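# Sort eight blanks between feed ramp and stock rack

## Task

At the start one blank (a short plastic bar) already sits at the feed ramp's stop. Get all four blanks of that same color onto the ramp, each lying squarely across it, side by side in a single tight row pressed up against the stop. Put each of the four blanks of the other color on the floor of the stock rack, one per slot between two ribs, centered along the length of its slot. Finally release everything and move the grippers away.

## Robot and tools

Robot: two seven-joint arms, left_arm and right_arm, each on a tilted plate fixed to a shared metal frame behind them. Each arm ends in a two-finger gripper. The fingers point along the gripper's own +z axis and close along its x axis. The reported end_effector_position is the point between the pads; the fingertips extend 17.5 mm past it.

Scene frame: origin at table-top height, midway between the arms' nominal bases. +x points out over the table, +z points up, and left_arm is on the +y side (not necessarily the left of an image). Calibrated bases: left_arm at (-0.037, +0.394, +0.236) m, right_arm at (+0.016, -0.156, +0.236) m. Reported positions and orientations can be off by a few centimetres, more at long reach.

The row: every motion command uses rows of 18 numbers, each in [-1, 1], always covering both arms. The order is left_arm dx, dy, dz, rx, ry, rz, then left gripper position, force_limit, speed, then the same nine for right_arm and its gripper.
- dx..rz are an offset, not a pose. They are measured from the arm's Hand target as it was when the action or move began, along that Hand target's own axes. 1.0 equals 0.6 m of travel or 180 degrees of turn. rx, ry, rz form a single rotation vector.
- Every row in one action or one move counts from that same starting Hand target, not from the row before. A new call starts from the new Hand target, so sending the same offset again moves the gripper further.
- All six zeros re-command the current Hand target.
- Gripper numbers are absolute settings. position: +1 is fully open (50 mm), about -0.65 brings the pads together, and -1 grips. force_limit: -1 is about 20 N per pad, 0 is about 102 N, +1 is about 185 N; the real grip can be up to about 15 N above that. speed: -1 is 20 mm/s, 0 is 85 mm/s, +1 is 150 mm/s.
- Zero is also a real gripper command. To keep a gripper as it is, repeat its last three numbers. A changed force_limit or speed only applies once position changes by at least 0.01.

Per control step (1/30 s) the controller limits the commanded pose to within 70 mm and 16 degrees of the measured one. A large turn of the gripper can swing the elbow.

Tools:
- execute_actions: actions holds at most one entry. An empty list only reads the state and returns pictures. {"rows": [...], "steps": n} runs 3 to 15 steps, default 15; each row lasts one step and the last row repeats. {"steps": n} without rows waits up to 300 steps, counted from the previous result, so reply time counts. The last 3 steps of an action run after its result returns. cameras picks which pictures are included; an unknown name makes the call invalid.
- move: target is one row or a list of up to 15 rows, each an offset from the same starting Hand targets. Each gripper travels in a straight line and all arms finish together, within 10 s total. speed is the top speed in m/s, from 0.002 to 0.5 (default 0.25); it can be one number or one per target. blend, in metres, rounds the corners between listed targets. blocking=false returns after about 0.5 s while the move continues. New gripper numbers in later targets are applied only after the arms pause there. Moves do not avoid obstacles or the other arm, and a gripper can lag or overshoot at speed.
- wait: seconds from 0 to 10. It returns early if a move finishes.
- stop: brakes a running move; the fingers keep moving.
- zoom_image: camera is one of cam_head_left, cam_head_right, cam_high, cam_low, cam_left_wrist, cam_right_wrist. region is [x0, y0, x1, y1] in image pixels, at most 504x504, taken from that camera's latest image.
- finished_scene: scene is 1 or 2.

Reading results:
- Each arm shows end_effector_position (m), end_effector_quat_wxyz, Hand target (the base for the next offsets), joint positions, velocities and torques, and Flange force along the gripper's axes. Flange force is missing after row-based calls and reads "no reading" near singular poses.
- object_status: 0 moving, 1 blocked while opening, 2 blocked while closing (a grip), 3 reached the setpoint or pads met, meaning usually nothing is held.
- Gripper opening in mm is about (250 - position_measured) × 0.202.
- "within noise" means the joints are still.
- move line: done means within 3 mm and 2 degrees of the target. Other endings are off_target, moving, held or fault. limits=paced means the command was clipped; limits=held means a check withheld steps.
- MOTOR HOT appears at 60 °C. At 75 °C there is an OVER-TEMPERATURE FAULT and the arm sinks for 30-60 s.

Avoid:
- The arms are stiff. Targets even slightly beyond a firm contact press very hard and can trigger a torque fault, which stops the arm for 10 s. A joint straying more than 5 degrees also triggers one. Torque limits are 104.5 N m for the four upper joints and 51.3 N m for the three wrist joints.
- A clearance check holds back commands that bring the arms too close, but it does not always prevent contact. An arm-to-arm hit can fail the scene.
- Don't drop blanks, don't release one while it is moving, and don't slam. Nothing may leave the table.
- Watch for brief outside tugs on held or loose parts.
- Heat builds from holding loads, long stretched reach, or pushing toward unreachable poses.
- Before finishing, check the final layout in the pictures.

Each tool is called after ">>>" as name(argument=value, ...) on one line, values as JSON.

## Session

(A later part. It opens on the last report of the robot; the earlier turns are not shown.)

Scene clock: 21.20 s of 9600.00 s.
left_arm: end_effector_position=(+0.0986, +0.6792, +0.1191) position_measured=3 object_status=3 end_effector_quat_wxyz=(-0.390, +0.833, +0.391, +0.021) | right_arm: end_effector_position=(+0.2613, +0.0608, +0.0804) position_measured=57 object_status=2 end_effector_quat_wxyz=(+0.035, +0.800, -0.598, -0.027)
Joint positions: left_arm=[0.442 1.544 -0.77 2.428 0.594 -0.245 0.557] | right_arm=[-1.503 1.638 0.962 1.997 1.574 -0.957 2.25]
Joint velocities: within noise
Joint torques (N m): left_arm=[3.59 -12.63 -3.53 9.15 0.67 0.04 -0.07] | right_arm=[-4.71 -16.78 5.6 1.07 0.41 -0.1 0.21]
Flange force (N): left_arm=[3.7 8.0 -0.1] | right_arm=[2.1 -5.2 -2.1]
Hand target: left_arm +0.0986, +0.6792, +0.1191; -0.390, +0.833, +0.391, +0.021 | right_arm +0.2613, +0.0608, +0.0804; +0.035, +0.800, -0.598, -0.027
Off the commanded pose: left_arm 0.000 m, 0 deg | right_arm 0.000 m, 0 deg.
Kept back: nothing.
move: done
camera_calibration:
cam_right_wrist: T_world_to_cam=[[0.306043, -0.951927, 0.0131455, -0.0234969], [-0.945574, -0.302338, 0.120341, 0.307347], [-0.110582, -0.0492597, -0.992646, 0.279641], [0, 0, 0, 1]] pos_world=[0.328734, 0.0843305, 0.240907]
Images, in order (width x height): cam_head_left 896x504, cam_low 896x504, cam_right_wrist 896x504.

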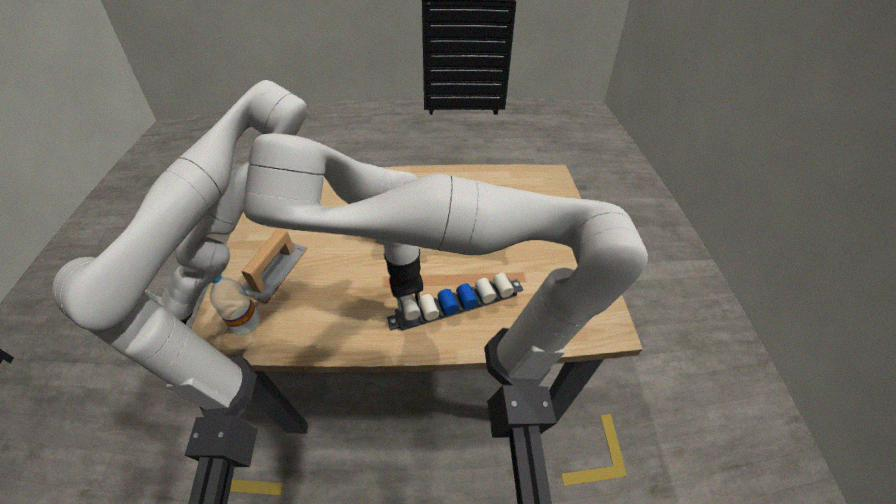

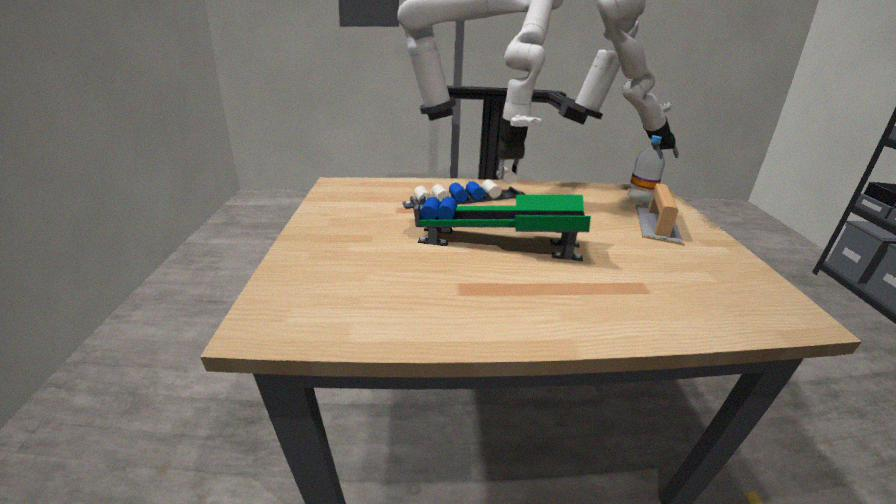

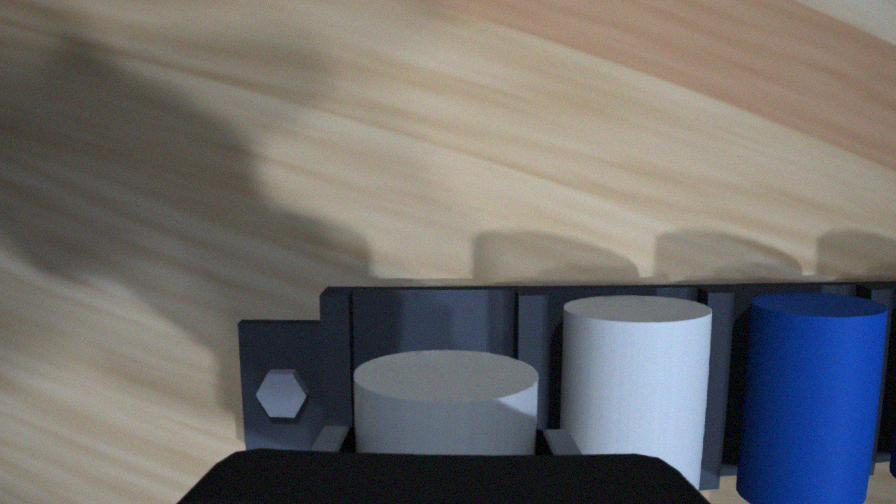

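>>> move(target=[0,0,0,0,0,0,1,0,0,-0.0042,-0.0125,0.0658,0,0,0,-1,-0.6,-0.5], cameras=["cam_right_wrist","cam_low","cam_head_left"], speed=0.06)

>>> zoom_image(camera="cam_low", region=[440, 130, 560, 230])

>>> zoom_image(camera="cam_head_left", region=[360, 260, 460, 340])

Scene clock: 22.87 s of 9600.00 s.
left_arm: end_effector_position=(+0.0986, +0.6792, +0.1191) position_measured=3 object_status=3 end_effector_quat_wxyz=(-0.390, +0.833, +0.391, +0.021) | right_arm: end_effector_position=(+0.2645, +0.0644, +0.0406) position_measured=57 object_status=2 end_effector_quat_wxyz=(+0.035, +0.800, -0.598, -0.027)
Joint positions: left_arm=[0.442 1.544 -0.77 2.428 0.594 -0.245 0.557] | right_arm=[-1.476 1.716 0.912 1.942 1.501 -0.927 2.266]
Joint velocities: left_arm=[within noise] | right_arm=[0.001 0.003 -0.002 -0.005 -0.002 0.002 -0.001]
Joint torques (N m): left_arm=[3.57 -12.61 -3.53 9.14 0.7 0.04 -0.06] | right_arm=[-1.01 0.2 -7.82 -6.66 -3.55 0.93 0.19]
Flange force (N): left_arm=[3.8 8.0 -0.2] | right_arm=[9.7 6.4 -71.5]
Hand target: left_arm +0.0986, +0.6792, +0.1191; -0.390, +0.833, +0.391, +0.021 | right_arm +0.2644, +0.0644, +0.0404; +0.035, +0.800, -0.598, -0.027
Off the commanded pose: left_arm 0.000 m, 0 deg | right_arm 0.000 m, 0 deg.
Kept back: nothing.
move: done
camera_calibration:
cam_right_wrist: T_world_to_cam=[[0.306057, -0.951921, 0.0132292, -0.0205468], [-0.945586, -0.30235, 0.12022, 0.316261], [-0.11044, -0.0493035, -0.992659, 0.240553], [0, 0, 0, 1]] pos_world=[0.331907, 0.0879226, 0.201038]
Images, in order (width x height): cam_head_left 896x504, cam_low 896x504, cam_right_wrist 896x504.

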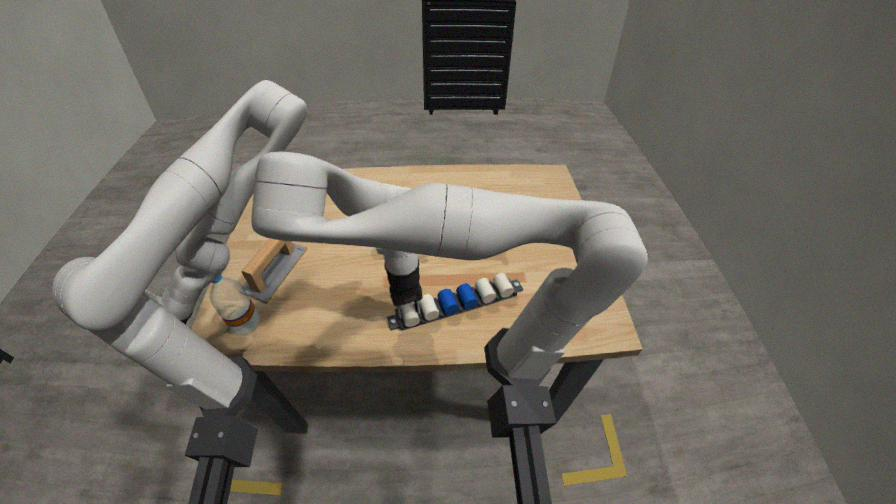

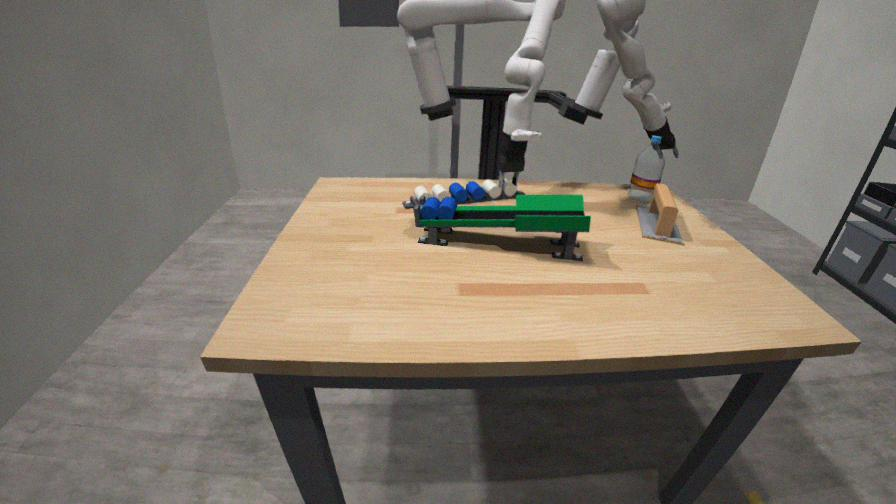

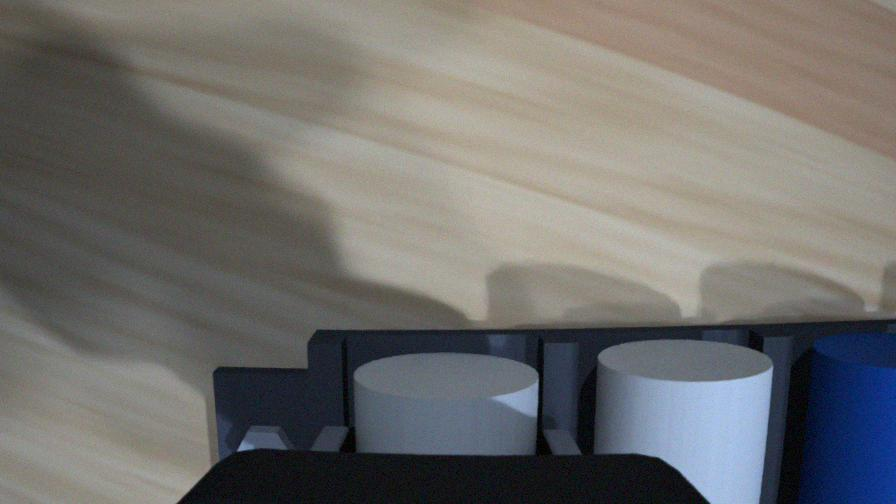

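Scaled by 4.200 from the camera's 896x504 image, which has a finer 1280x720 frame.

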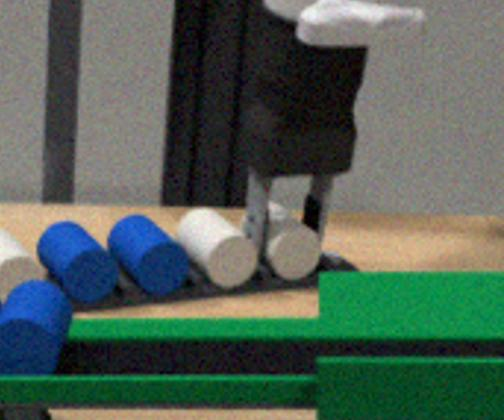

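Scaled by 5.040 from the camera's 896x504 image, which has a finer 1280x720 frame.

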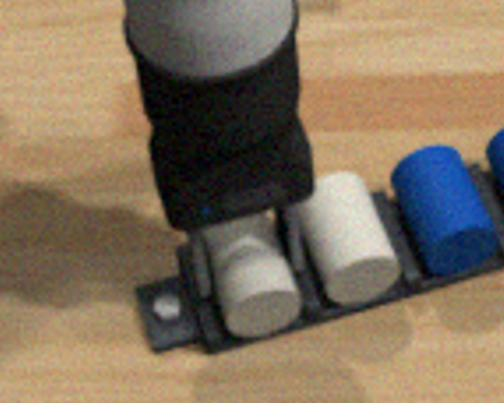

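>>> move(target=[[0,0,0,0,0,0,1,0,0,0,0.0005,-0.0030,0,0,0,-1,-0.6,-0.5],[0,0,0,0,0,0,1,0,0,0,-0.0055,-0.0028,0,0,0,-1,-0.6,-0.5]], cameras=["cam_right_wrist"], speed=0.06)

Scene clock: 24.73 s of 9600.00 s.
left_arm: end_effector_position=(+0.0986, +0.6792, +0.1191) position_measured=3 object_status=3 end_effector_quat_wxyz=(-0.390, +0.833, +0.391, +0.021) | right_arm: end_effector_position=(+0.2677, +0.0653, +0.0418) position_measured=57 object_status=2 end_effector_quat_wxyz=(+0.035, +0.800, -0.598, -0.027)
Joint positions: left_arm=[0.442 1.544 -0.77 2.428 0.594 -0.245 0.557] | right_arm=[-1.471 1.714 0.918 1.934 1.512 -0.93 2.259]
Joint velocities: within noise
Joint torques (N m): left_arm=[3.57 -12.65 -3.48 9.13 0.66 0.06 -0.09] | right_arm=[-2.68 -10.2 2.23 -0.92 -0.65 1.38 0.23]
Flange force (N): left_arm=[3.7 7.9 -0.1] | right_arm=[2.5 1.0 -26.4]
Hand target: left_arm +0.0986, +0.6792, +0.1191; -0.390, +0.833, +0.391, +0.021 | right_arm +0.2677, +0.0653, +0.0418; +0.035, +0.800, -0.598, -0.027
Off the commanded pose: left_arm 0.000 m, 0 deg | right_arm 0.000 m, 0 deg.
Kept back: nothing.
move: done
camera_calibration:
cam_right_wrist: T_world_to_cam=[[0.30609, -0.95191, 0.0132659, -0.0206671], [-0.945552, -0.302366, 0.120444, 0.319395], [-0.11064, -0.0494101, -0.992632, 0.242261], [0, 0, 0, 1]] pos_world=[0.335134, 0.0888713, 0.202281]
Images, in order (width x height): cam_right_wrist 896x504.

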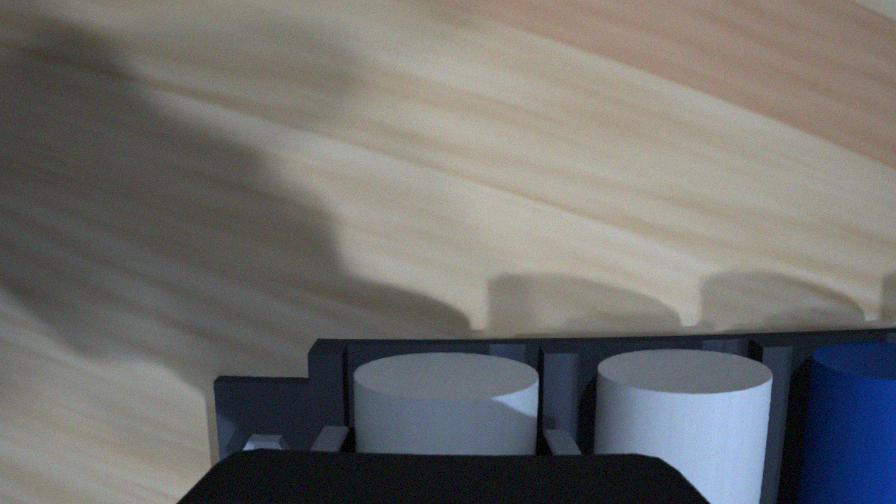

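>>> move(target=[[0,0,0,0,0,0,1,0,0,0,0,0,0,0,0,0.77,-0.6,-1],[0,0,0,0,0,0,1,0,0,0,0.003,-0.034,0,0,0,0.77,-0.6,-1],[0,0,0,0,0,0,1,0,0,0,0.015,-0.18,0.028,0,0,0.77,-0.6,-1]], cameras=["cam_right_wrist","cam_head_left"], speed=[0.05,0.05,0.2])

>>> zoom_image(camera="cam_head_left", region=[360, 220, 530, 340])

Scene clock: 27.00 s of 9600.00 s.
left_arm: end_effector_position=(+0.0986, +0.6792, +0.1191) position_measured=3 object_status=3 end_effector_quat_wxyz=(-0.390, +0.833, +0.391, +0.021) | right_arm: end_effector_position=(+0.2682, +0.0654, +0.1501) position_measured=37 object_status=3 end_effector_quat_wxyz=(+0.000, +0.801, -0.599, +0.000)
Joint positions: left_arm=[0.442 1.544 -0.77 2.428 0.594 -0.245 0.557] | right_arm=[-1.598 1.509 1.067 2.09 1.646 -0.956 2.222]
Joint velocities: within noise
Joint torques (N m): left_arm=[3.57 -12.61 -3.43 9.13 0.69 0.06 -0.12] | right_arm=[-4.29 -15.59 5.65 -0.41 0.15 0.18 0.31]
Flange force (N): left_arm=[3.9 7.9 -0.2] | right_arm=[2.1 -4.6 -3.4]
Hand target: left_arm +0.0986, +0.6792, +0.1191; -0.390, +0.833, +0.391, +0.021 | right_arm +0.2682, +0.0654, +0.1502; +0.000, +0.801, -0.599, +0.000
Off the commanded pose: left_arm 0.000 m, 0 deg | right_arm 0.000 m, 0 deg.
Kept back: nothing.
move: done
camera_calibration:
cam_right_wrist: T_world_to_cam=[[0.304823, -0.952286, 0.0153218, -0.0221652], [-0.952038, -0.304216, 0.0328233, 0.321896], [-0.026596, -0.0245922, -0.999344, 0.326672], [0, 0, 0, 1]] pos_world=[0.321902, 0.0848517, 0.316232]
Images, in order (width x height): cam_head_left 896x504, cam_right_wrist 896x504.

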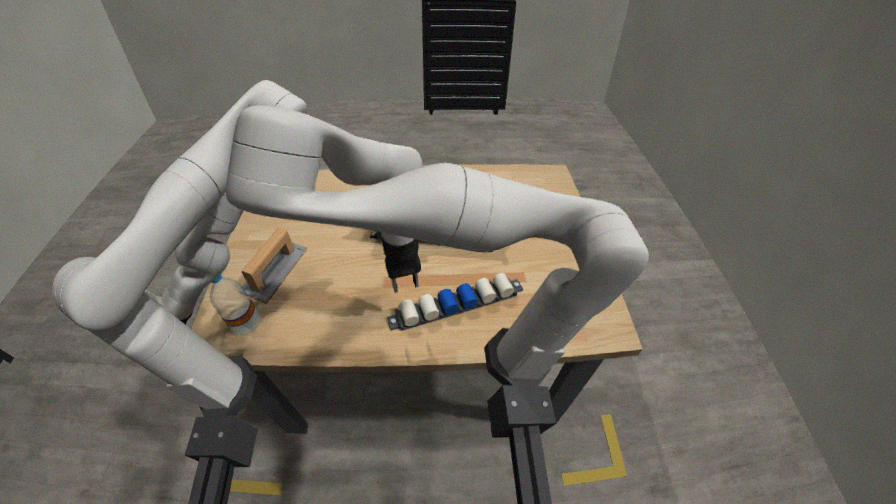

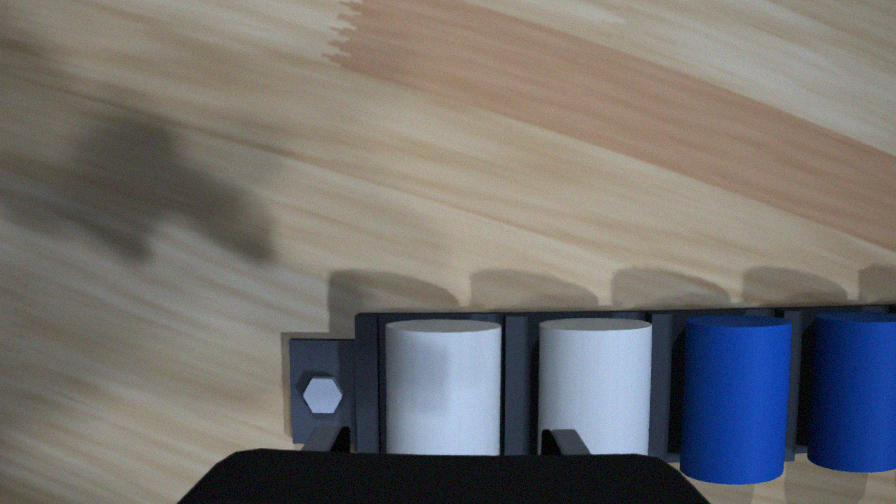

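Scaled by 2.965 from the camera's 896x504 image, which has a finer 1280x720 frame.

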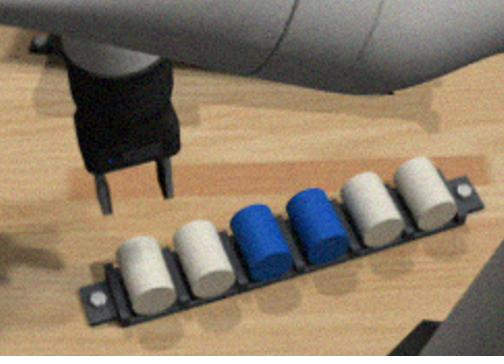

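>>> move(target=[[0,0,0,0,0,0,1,0,0,0.1783,0.0063,0.09,0,0,0,0.80,-0.6,-0.5]], cameras=["cam_right_wrist","cam_head_left","cam_low"])

>>> zoom_image(camera="cam_head_left", region=[400, 240, 530, 340])

>>> zoom_image(camera="cam_low", region=[400, 130, 520, 230])

Scene clock: 28.53 s of 9600.00 s.
left_arm: end_effector_position=(+0.0986, +0.6792, +0.1191) position_measured=3 object_status=3 end_effector_quat_wxyz=(-0.390, +0.833, +0.391, +0.021) | right_arm: end_effector_position=(+0.2949, -0.0382, +0.0961) position_measured=32 object_status=3 end_effector_quat_wxyz=(+0.000, +0.801, -0.599, +0.000)
Joint positions: left_arm=[0.442 1.544 -0.77 2.428 0.594 -0.245 0.557] | right_arm=[-1.34 1.611 1.029 2.233 1.352 -0.933 2.742]
Joint velocities: left_arm=[within noise] | right_arm=[0.004 0.001 -0.001 0.002 -0.008 -0.003 0.011]
Joint torques (N m): left_arm=[3.65 -12.59 -3.47 9.08 0.64 0.05 -0.11] | right_arm=[-4.99 -14.81 5.01 1.86 0.02 0.07 0.1]
Flange force (N): left_arm=[3.8 7.6 0.0] | right_arm=[4.5 -4.2 -2.6]
Hand target: left_arm +0.0986, +0.6792, +0.1191; -0.390, +0.833, +0.391, +0.021 | right_arm +0.2949, -0.0382, +0.0961; +0.000, +0.801, -0.599, +0.000
Off the commanded pose: left_arm 0.000 m, 0 deg | right_arm 0.000 m, 0 deg.
Kept back: nothing.
move: done
camera_calibration:
cam_right_wrist: T_world_to_cam=[[0.30483, -0.952281, 0.0154737, -0.128099], [-0.952034, -0.304216, 0.0329257, 0.317543], [-0.0266472, -0.0247683, -0.999338, 0.270887], [0, 0, 0, 1]] pos_world=[0.348579, -0.0186751, 0.262235]
Images, in order (width x height): cam_head_left 896x504, cam_low 896x504, cam_right_wrist 896x504.

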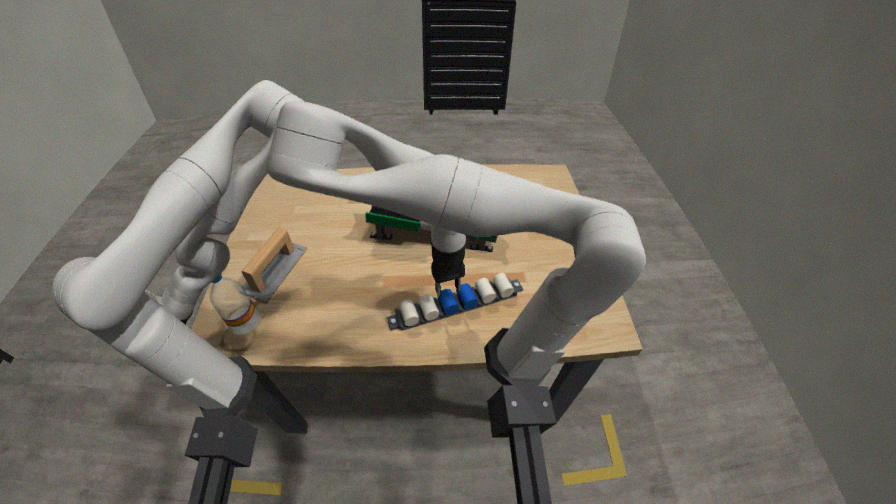

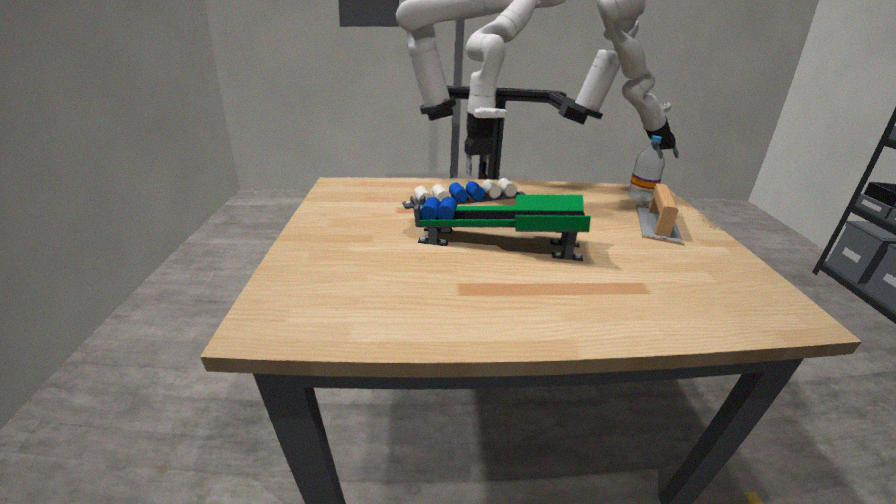

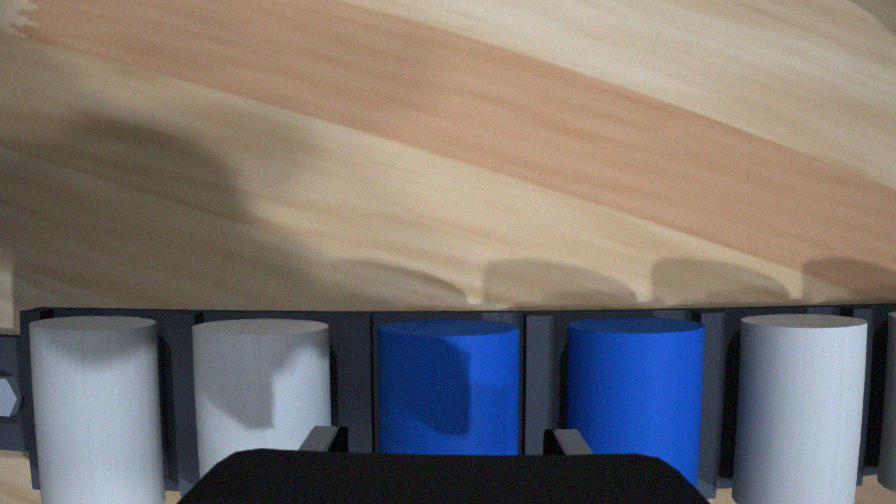

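Scaled by 3.877 from the camera's 896x504 image, which has a finer 1280x720 frame.

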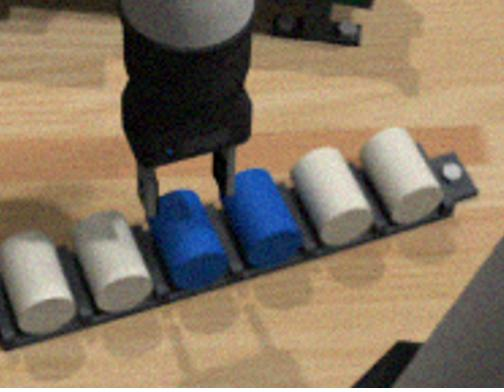

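Scaled by 4.200 from the camera's 896x504 image, which has a finer 1280x720 frame.

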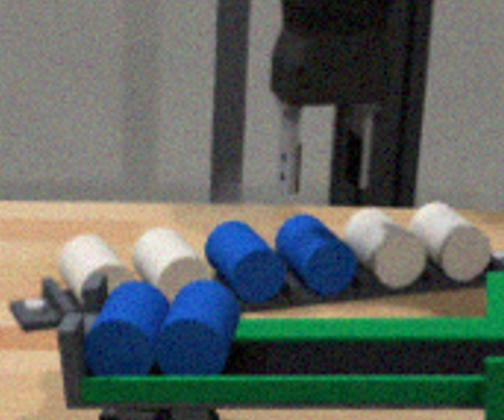

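>>> move(target=[[0,0,0,0,0,0,1,0,0,0.0032,0,0.0935,0,0,0,0.80,-0.6,-0.5],[0,0,0,0,0,0,1,0,0,0.0032,0,0.0935,0,0,0,-1,-0.6,-0.5]], cameras=["cam_right_wrist"], speed=0.1)

Scene clock: 30.90 s of 9600.00 s.
left_arm: end_effector_position=(+0.0986, +0.6792, +0.1191) position_measured=3 object_status=3 end_effector_quat_wxyz=(-0.390, +0.833, +0.391, +0.021) | right_arm: end_effector_position=(+0.2954, -0.0400, +0.0400) position_measured=57 object_status=2 end_effector_quat_wxyz=(+0.000, +0.801, -0.599, +0.000)
Joint positions: left_arm=[0.442 1.544 -0.77 2.428 0.594 -0.245 0.557] | right_arm=[-1.303 1.74 0.947 2.177 1.194 -0.93 2.803]
Joint velocities: within noise
Joint torques (N m): left_arm=[3.56 -12.6 -3.46 9.15 0.68 0.08 -0.06] | right_arm=[-5.07 -14.8 4.8 2.89 0.22 0.14 0.27]
Flange force (N): left_arm=[3.9 7.9 -0.2] | right_arm=[4.2 -4.5 -3.2]
Hand target: left_arm +0.0986, +0.6792, +0.1191; -0.390, +0.833, +0.391, +0.021 | right_arm +0.2954, -0.0400, +0.0400; +0.000, +0.801, -0.599, +0.000
Off the commanded pose: left_arm 0.000 m, 0 deg | right_arm 0.000 m, 0 deg.
Kept back: nothing.
move: done
camera_calibration:
cam_right_wrist: T_world_to_cam=[[0.304832, -0.952284, 0.015265, -0.129142], [-0.952036, -0.304227, 0.0327651, 0.319372], [-0.0265576, -0.0245207, -0.999347, 0.214733], [0, 0, 0, 1]] pos_world=[0.349123, -0.0205531, 0.2061]
Images, in order (width x height): cam_right_wrist 896x504.

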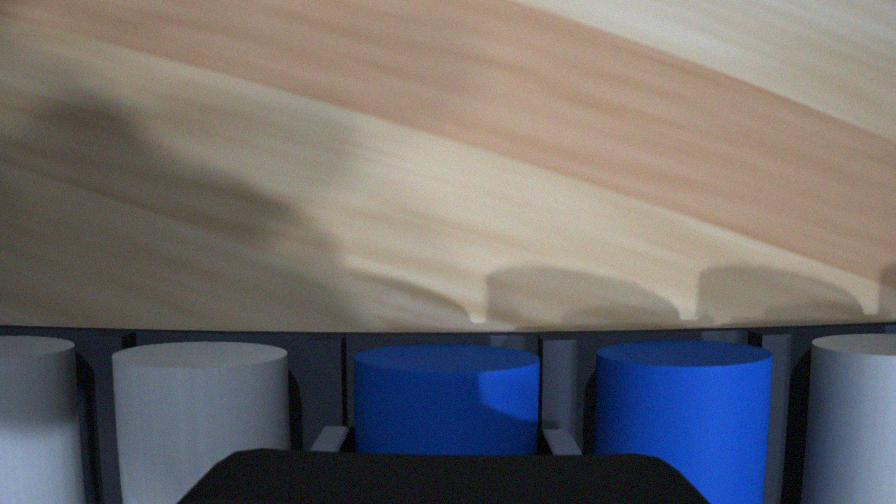

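>>> move(target=[[0,0,0,0,0,0,1,0,0,0,0,-0.19,0,0,0,-1,-0.6,-0.5],[0,0,0,0,0,0,1,0,0,0.1873,-0.4033,-0.2167,0,0,0.155,-1,-0.6,-0.5]], cameras=["cam_right_wrist","cam_low"], blend=0.03)

>>> zoom_image(camera="cam_low", region=[400, 130, 520, 230])

Scene clock: 33.73 s of 9600.00 s.
left_arm: end_effector_position=(+0.0986, +0.6792, +0.1191) position_measured=3 object_status=3 end_effector_quat_wxyz=(-0.390, +0.833, +0.391, +0.021) | right_arm: end_effector_position=(+0.5593, -0.0793, +0.1699) position_measured=57 object_status=2 end_effector_quat_wxyz=(+0.000, -0.633, +0.774, +0.000)
Joint positions: left_arm=[0.442 1.544 -0.77 2.428 0.594 -0.245 0.557] | right_arm=[-0.871 1.521 1.343 1.469 1.885 -1.178 1.868]
Joint velocities: left_arm=[within noise] | right_arm=[0.003 0.001 0.001 -0.006 0.002 -0.004 -0.006]
Joint torques (N m): left_arm=[3.54 -12.58 -3.54 9.05 0.68 0.06 -0.05] | right_arm=[-7.96 -20.86 7.38 -2.6 0.43 0.14 0.05]
Flange force (N): left_arm=[3.6 7.7 -0.3] | right_arm=[1.1 -4.1 -0.9]
Hand target: left_arm +0.0986, +0.6792, +0.1191; -0.390, +0.833, +0.391, +0.021 | right_arm +0.5593, -0.0793, +0.1699; +0.000, -0.633, +0.774, +0.000
Off the commanded pose: left_arm 0.000 m, 0 deg | right_arm 0.000 m, 0 deg.
Kept back: nothing.
move: done; blend cut to 0 m at target 1
camera_calibration:
cam_right_wrist: T_world_to_cam=[[-0.176153, -0.984243, 0.0153462, 0.0174826], [-0.983732, 0.176577, 0.0330427, 0.610192], [-0.0352318, -0.00927597, -0.999336, 0.35669], [0, 0, 0, 1]] pos_world=[0.615912, -0.0872301, 0.336023]
Images, in order (width x height): cam_low 896x504, cam_right_wrist 896x504.

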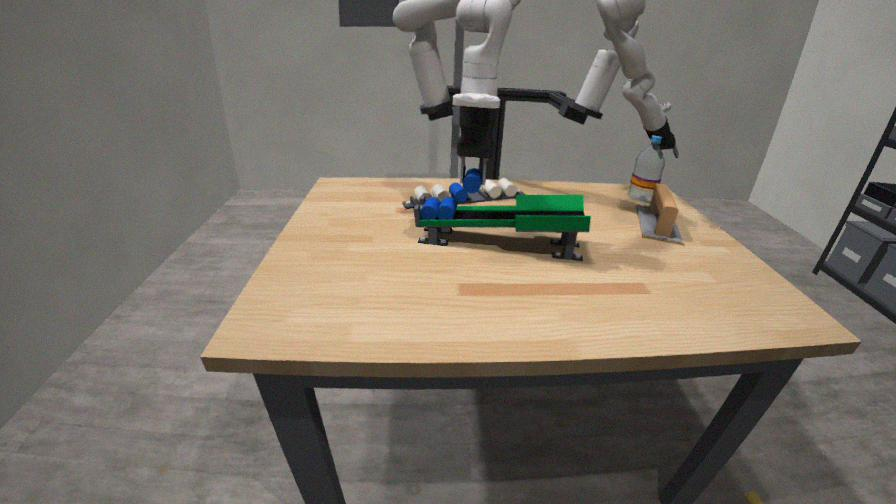

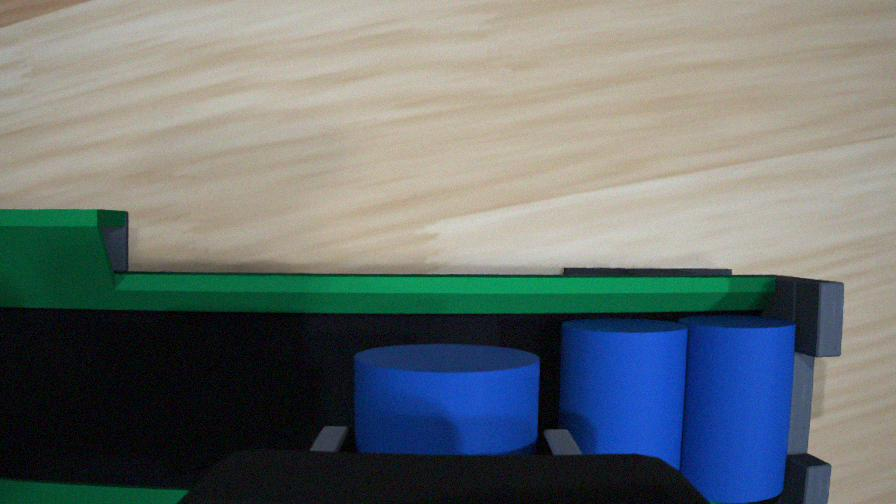

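Scaled by 4.200 from the camera's 896x504 image, which has a finer 1280x720 frame.

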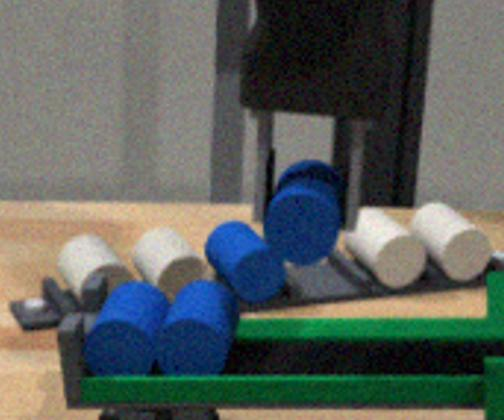

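>>> move(target=[[0,0,0,0,0,0,1,0,0,0.005,-0.0017,0.1065,0,0,0,-1,-0.6,-0.5]], cameras=["cam_right_wrist","cam_low"], speed=0.1)

>>> zoom_image(camera="cam_low", region=[400, 150, 500, 250])

Scene clock: 35.17 s of 9600.00 s.
left_arm: end_effector_position=(+0.0986, +0.6792, +0.1191) position_measured=3 object_status=3 end_effector_quat_wxyz=(-0.390, +0.833, +0.391, +0.021) | right_arm: end_effector_position=(+0.5598, -0.0824, +0.1061) position_measured=57 object_status=2 end_effector_quat_wxyz=(+0.000, -0.633, +0.774, +0.000)
Joint positions: left_arm=[0.442 1.544 -0.77 2.428 0.594 -0.245 0.557] | right_arm=[-0.826 1.611 1.279 1.451 1.804 -1.096 1.898]
Joint velocities: within noise
Joint torques (N m): left_arm=[3.61 -12.62 -3.5 9.09 0.69 0.04 -0.07] | right_arm=[-8.49 -21.23 7.21 -1.85 0.3 0.07 0.25]
Flange force (N): left_arm=[3.8 7.7 -0.1] | right_arm=[1.2 -5.5 -0.7]
Hand target: left_arm +0.0986, +0.6792, +0.1191; -0.390, +0.833, +0.391, +0.021 | right_arm +0.5597, -0.0824, +0.1060; +0.000, -0.633, +0.774, +0.000
Off the commanded pose: left_arm 0.000 m, 0 deg | right_arm 0.000 m, 0 deg.
Kept back: nothing.
move: done
camera_calibration:
cam_right_wrist: T_world_to_cam=[[-0.176176, -0.984238, 0.0153969, 0.0155287], [-0.983725, 0.176602, 0.0331297, 0.613283], [-0.0353267, -0.00930964, -0.999332, 0.292923], [0, 0, 0, 1]] pos_world=[0.616386, -0.0902962, 0.272171]
Images, in order (width x height): cam_low 896x504, cam_right_wrist 896x504.

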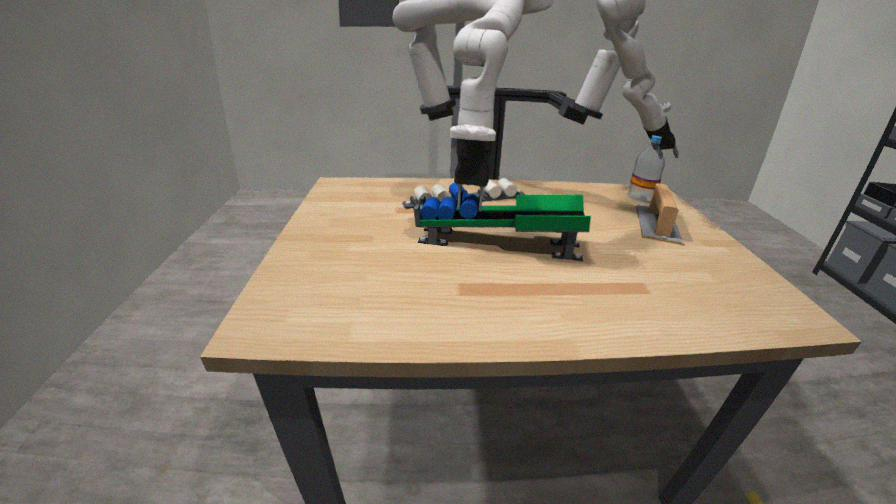

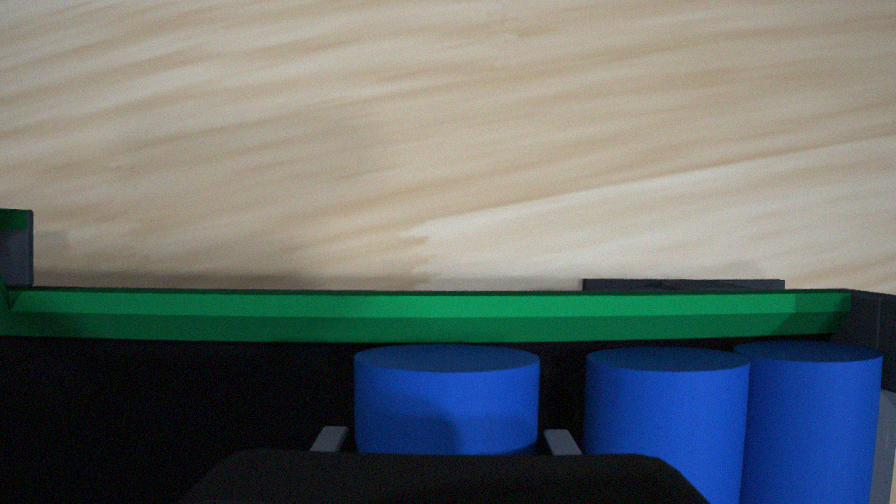

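Scaled by 5.040 from the camera's 896x504 image, which has a finer 1280x720 frame.

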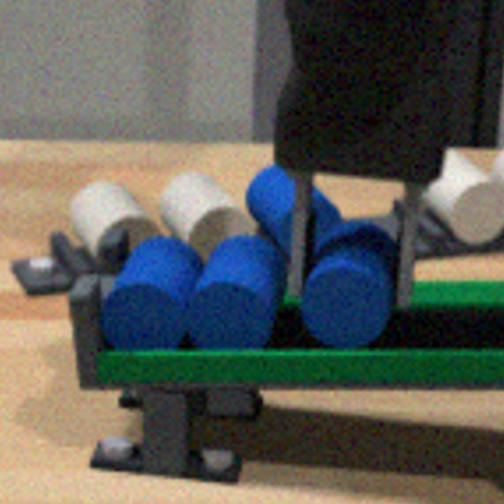

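>>> move(target=[[0,0,0,0,0,0,1,0,0,0,0,0.0042,0,0,0,-1,-0.6,-0.5]], cameras=[], speed=0.03)

Scene clock: 36.10 s of 9600.00 s.
left_arm: end_effector_position=(+0.0986, +0.6792, +0.1191) position_measured=3 object_status=3 end_effector_quat_wxyz=(-0.390, +0.833, +0.391, +0.021) | right_arm: end_effector_position=(+0.5598, -0.0824, +0.1035) position_measured=57 object_status=2 end_effector_quat_wxyz=(+0.000, -0.633, +0.774, +0.000)
Joint positions: left_arm=[0.442 1.544 -0.77 2.428 0.594 -0.245 0.557] | right_arm=[-0.825 1.615 1.277 1.449 1.801 -1.093 1.899]
Joint velocities: within noise
Joint torques (N m): left_arm=[3.59 -12.57 -3.48 9.12 0.65 0.05 -0.08] | right_arm=[-8.37 -21.2 7.27 -1.78 0.27 0.14 0.24]
Flange force (N): left_arm=[3.8 7.9 -0.2] | right_arm=[1.0 -5.5 -0.8]
Hand target: left_arm +0.0986, +0.6792, +0.1191; -0.390, +0.833, +0.391, +0.021 | right_arm +0.5598, -0.0824, +0.1035; +0.000, -0.633, +0.774, +0.000
Off the commanded pose: left_arm 0.000 m, 0 deg | right_arm 0.000 m, 0 deg.
Kept back: nothing.
move: done
No camera images: "cameras" was empty.

>>> move(target=[[0,0,0,0,0,0,1,0,0,0,0,0.0042,0,0,0,-1,-0.6,-0.5]], cameras=["cam_low"], speed=0.03)

>>> zoom_image(camera="cam_low", region=[400, 150, 500, 250])

Scene clock: 37.20 s of 9600.00 s.
left_arm: end_effector_position=(+0.0986, +0.6792, +0.1191) position_measured=3 object_status=3 end_effector_quat_wxyz=(-0.390, +0.833, +0.391, +0.021) | right_arm: end_effector_position=(+0.5597, -0.0824, +0.1010) position_measured=57 object_status=2 end_effector_quat_wxyz=(+0.000, -0.633, +0.774, +0.000)
Joint positions: left_arm=[0.442 1.544 -0.77 2.428 0.594 -0.245 0.557] | right_arm=[-0.823 1.619 1.274 1.448 1.798 -1.09 1.899]
Joint velocities: within noise
Joint torques (N m): left_arm=[3.59 -12.6 -3.48 9.12 0.66 0.01 -0.09] | right_arm=[-8.02 -21.5 7.95 -2.29 0 0.92 0.26]
Flange force (N): left_arm=[3.9 8.0 -0.3] | right_arm=[0.9 -3.4 -1.6]
Hand target: left_arm +0.0986, +0.6792, +0.1191; -0.390, +0.833, +0.391, +0.021 | right_arm +0.5598, -0.0824, +0.1010; +0.000, -0.633, +0.774, +0.000
Off the commanded pose: left_arm 0.000 m, 0 deg | right_arm 0.000 m, 0 deg.
Kept back: nothing.
move: done
Images, in order (width x height): cam_low 896x504.

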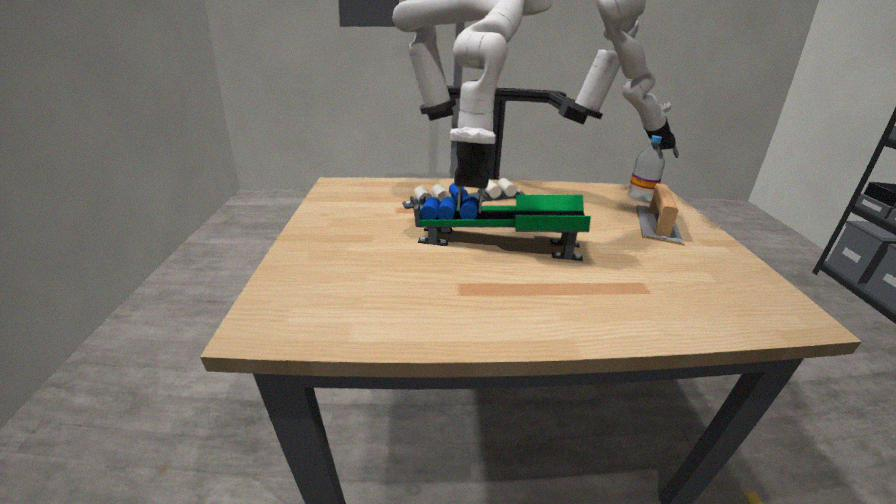

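Scaled by 5.040 from the camera's 896x504 image, which has a finer 1280x720 frame.

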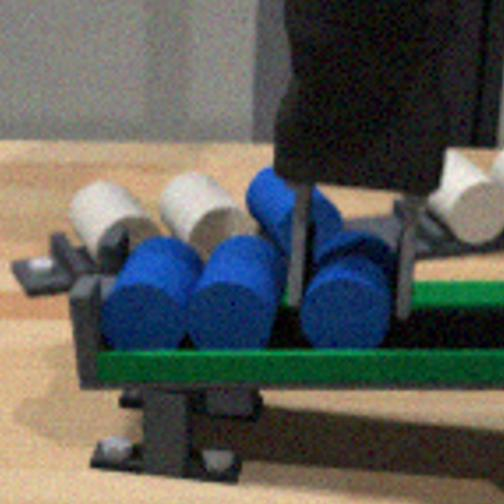

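>>> move(target=[[0,0,0,0,0,0,1,0,0,0,0,0,0,0,0,0.77,-0.6,-1],[0,0,0,0,0,0,1,0,0,0,0,-0.05,0,0,0,0.77,-0.6,-1],[0,0,0,0,0,0,1,0,0,0.0,0,-0.13,0,0,0,0.77,-0.6,-1]], cameras=["cam_right_wrist","cam_low"], speed=[0.05,0.06,0.15])

>>> zoom_image(camera="cam_low", region=[400, 150, 500, 250])

Scene clock: 39.43 s of 9600.00 s.
left_arm: end_effector_position=(+0.0986, +0.6792, +0.1191) position_measured=3 object_status=3 end_effector_quat_wxyz=(-0.390, +0.833, +0.391, +0.021) | right_arm: end_effector_position=(+0.5597, -0.0825, +0.1789) position_measured=37 object_status=3 end_effector_quat_wxyz=(+0.000, -0.633, +0.774, +0.000)
Joint positions: left_arm=[0.442 1.544 -0.77 2.428 0.594 -0.245 0.557] | right_arm=[-0.871 1.507 1.353 1.471 1.897 -1.189 1.87]
Joint velocities: within noise
Joint torques (N m): left_arm=[3.55 -12.67 -3.47 9.13 0.68 0.04 -0.05] | right_arm=[-8.24 -20.5 7.29 -2.63 0.34 0.28 0.26]
Flange force (N): left_arm=[3.8 8.1 -0.3] | right_arm=[0.7 -5.4 -1.6]
Hand target: left_arm +0.0986, +0.6792, +0.1191; -0.390, +0.833, +0.391, +0.021 | right_arm +0.5598, -0.0824, +0.1790; +0.000, -0.633, +0.774, +0.000
Off the commanded pose: left_arm 0.000 m, 0 deg | right_arm 0.000 m, 0 deg.
Kept back: nothing.
move: done
camera_calibration:
cam_right_wrist: T_world_to_cam=[[-0.176265, -0.984222, 0.0154343, 0.0143594], [-0.983706, 0.176693, 0.0331868, 0.610852], [-0.0353903, -0.00933309, -0.99933, 0.365748], [0, 0, 0, 1]] pos_world=[0.616374, -0.090387, 0.345009]
Images, in order (width x height): cam_low 896x504, cam_right_wrist 896x504.

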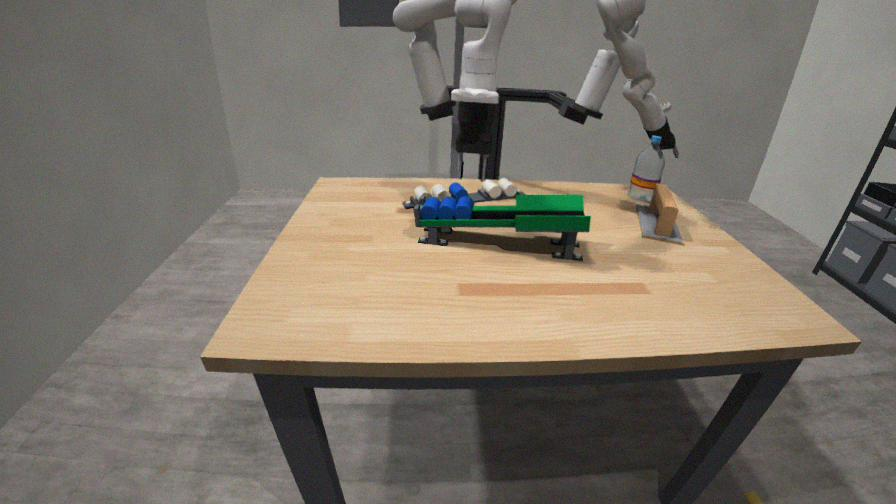

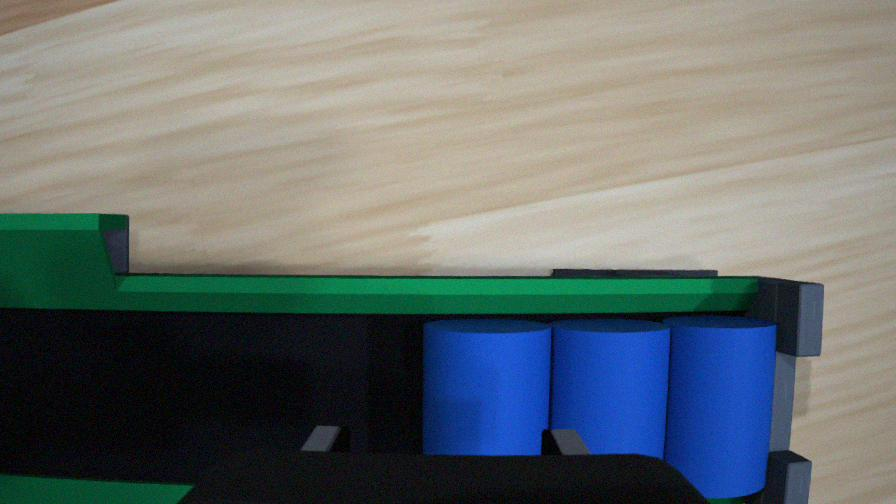

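Scaled by 5.040 from the camera's 896x504 image, which has a finer 1280x720 frame.

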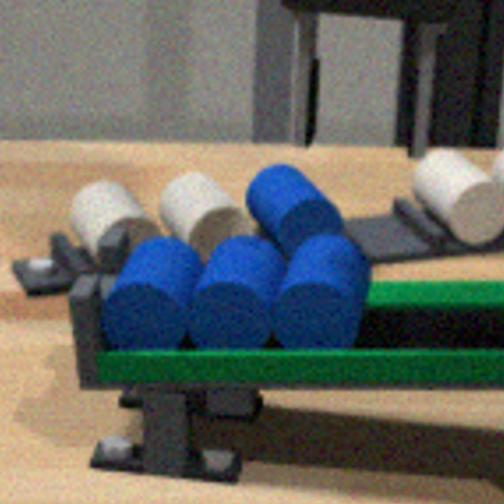

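>>> move(target=[[0,0,0,0,0,0,1,0,0,0.0972,0.4040,0.05,0,0,-0.155,0.80,-0.6,-0.5],[0,0,0,0,0,0,1,0,0,0.0972,0.4040,0.13,0,0,-0.155,0.80,-0.6,-0.5]], cameras=["cam_right_wrist"], blend=0.02)

Scene clock: 42.03 s of 9600.00 s.
left_arm: end_effector_position=(+0.0986, +0.6792, +0.1191) position_measured=3 object_status=3 end_effector_quat_wxyz=(-0.390, +0.833, +0.391, +0.021) | right_arm: end_effector_position=(+0.3106, -0.0915, +0.1011) position_measured=32 object_status=3 end_effector_quat_wxyz=(+0.000, +0.801, -0.599, +0.000)
Joint positions: left_arm=[0.442 1.544 -0.77 2.428 0.594 -0.245 0.557] | right_arm=[-1.179 1.564 1.05 2.282 1.325 -0.91 2.962]
Joint velocities: within noise
Joint torques (N m): left_arm=[3.58 -12.64 -3.52 9.13 0.66 0.01 -0.06] | right_arm=[-5.48 -14.11 4.79 1.92 0.45 0.09 0.31]
Flange force (N): left_arm=[3.7 8.1 -0.3] | right_arm=[4.9 -2.3 -1.6]
Hand target: left_arm +0.0986, +0.6792, +0.1191; -0.390, +0.833, +0.391, +0.021 | right_arm +0.3106, -0.0915, +0.1010; +0.000, +0.801, -0.599, +0.000
Off the commanded pose: left_arm 0.000 m, 0 deg | right_arm 0.000 m, 0 deg.
Kept back: nothing.
move: done; blend cut to 0 m at target 1
camera_calibration:
cam_right_wrist: T_world_to_cam=[[0.304844, -0.952279, 0.0153311, -0.183753], [-0.952031, -0.304236, 0.0328143, 0.316146], [-0.0265841, -0.0245989, -0.999344, 0.274931], [0, 0, 0, 1]] pos_world=[0.364305, -0.0720385, 0.267194]
Images, in order (width x height): cam_right_wrist 896x504.

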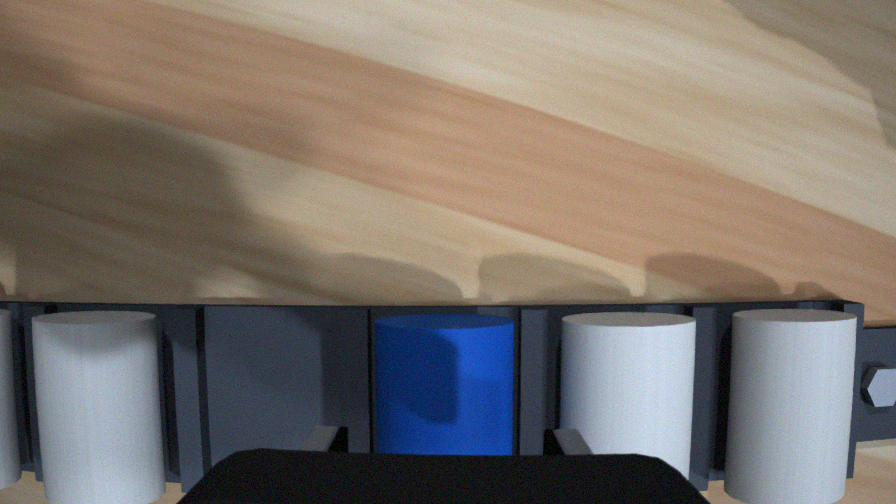

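>>> move(target=[[0,0,0,0,0,0,1,0,0,0.001,0,0.1017,0,0,0,0.80,-0.6,-0.5],[0,0,0,0,0,0,1,0,0,0.001,0,0.1017,0,0,0,-1,-0.6,-0.5]], cameras=["cam_right_wrist"], speed=0.1)

Scene clock: 45.17 s of 9600.00 s.
left_arm: end_effector_position=(+0.0986, +0.6792, +0.1191) position_measured=3 object_status=3 end_effector_quat_wxyz=(-0.390, +0.833, +0.391, +0.021) | right_arm: end_effector_position=(+0.3108, -0.0921, +0.0400) position_measured=57 object_status=2 end_effector_quat_wxyz=(+0.000, +0.801, -0.599, +0.000)
Joint positions: left_arm=[0.442 1.544 -0.77 2.428 0.594 -0.245 0.557] | right_arm=[-1.137 1.71 0.959 2.219 1.149 -0.918 3.026]
Joint velocities: within noise
Joint torques (N m): left_arm=[3.57 -12.67 -3.42 9.06 0.69 0.04 -0.05] | right_arm=[-5.57 -14.64 4.64 3.25 0.23 0.14 0.22]
Flange force (N): left_arm=[3.9 7.9 -0.3] | right_arm=[5.3 -3.5 -2.2]
Hand target: left_arm +0.0986, +0.6792, +0.1191; -0.390, +0.833, +0.391, +0.021 | right_arm +0.3108, -0.0921, +0.0400; +0.000, +0.801, -0.599, +0.000
Off the commanded pose: left_arm 0.000 m, 0 deg | right_arm 0.000 m, 0 deg.
Kept back: nothing.
move: done
camera_calibration:
cam_right_wrist: T_world_to_cam=[[0.304856, -0.952276, 0.0153079, -0.183367], [-0.952027, -0.304249, 0.0328108, 0.318124], [-0.0265876, -0.0245761, -0.999344, 0.213877], [0, 0, 0, 1]] pos_world=[0.36445, -0.072571, 0.206106]
Images, in order (width x height): cam_right_wrist 896x504.

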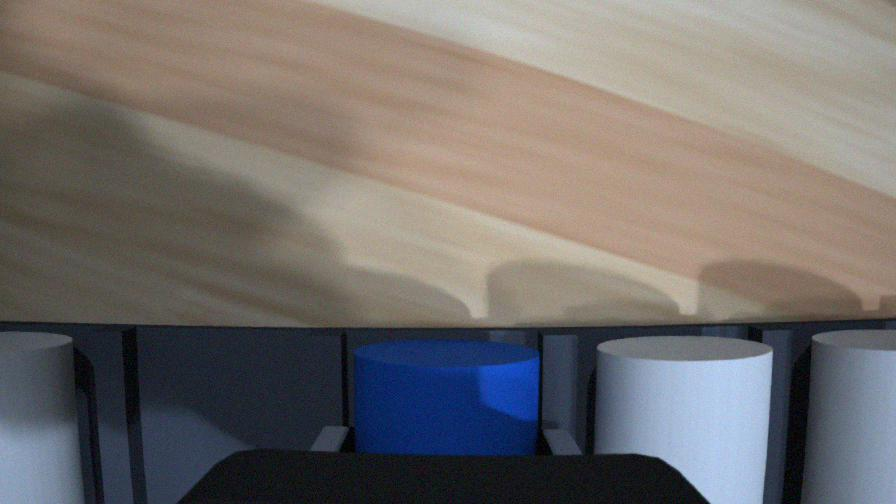

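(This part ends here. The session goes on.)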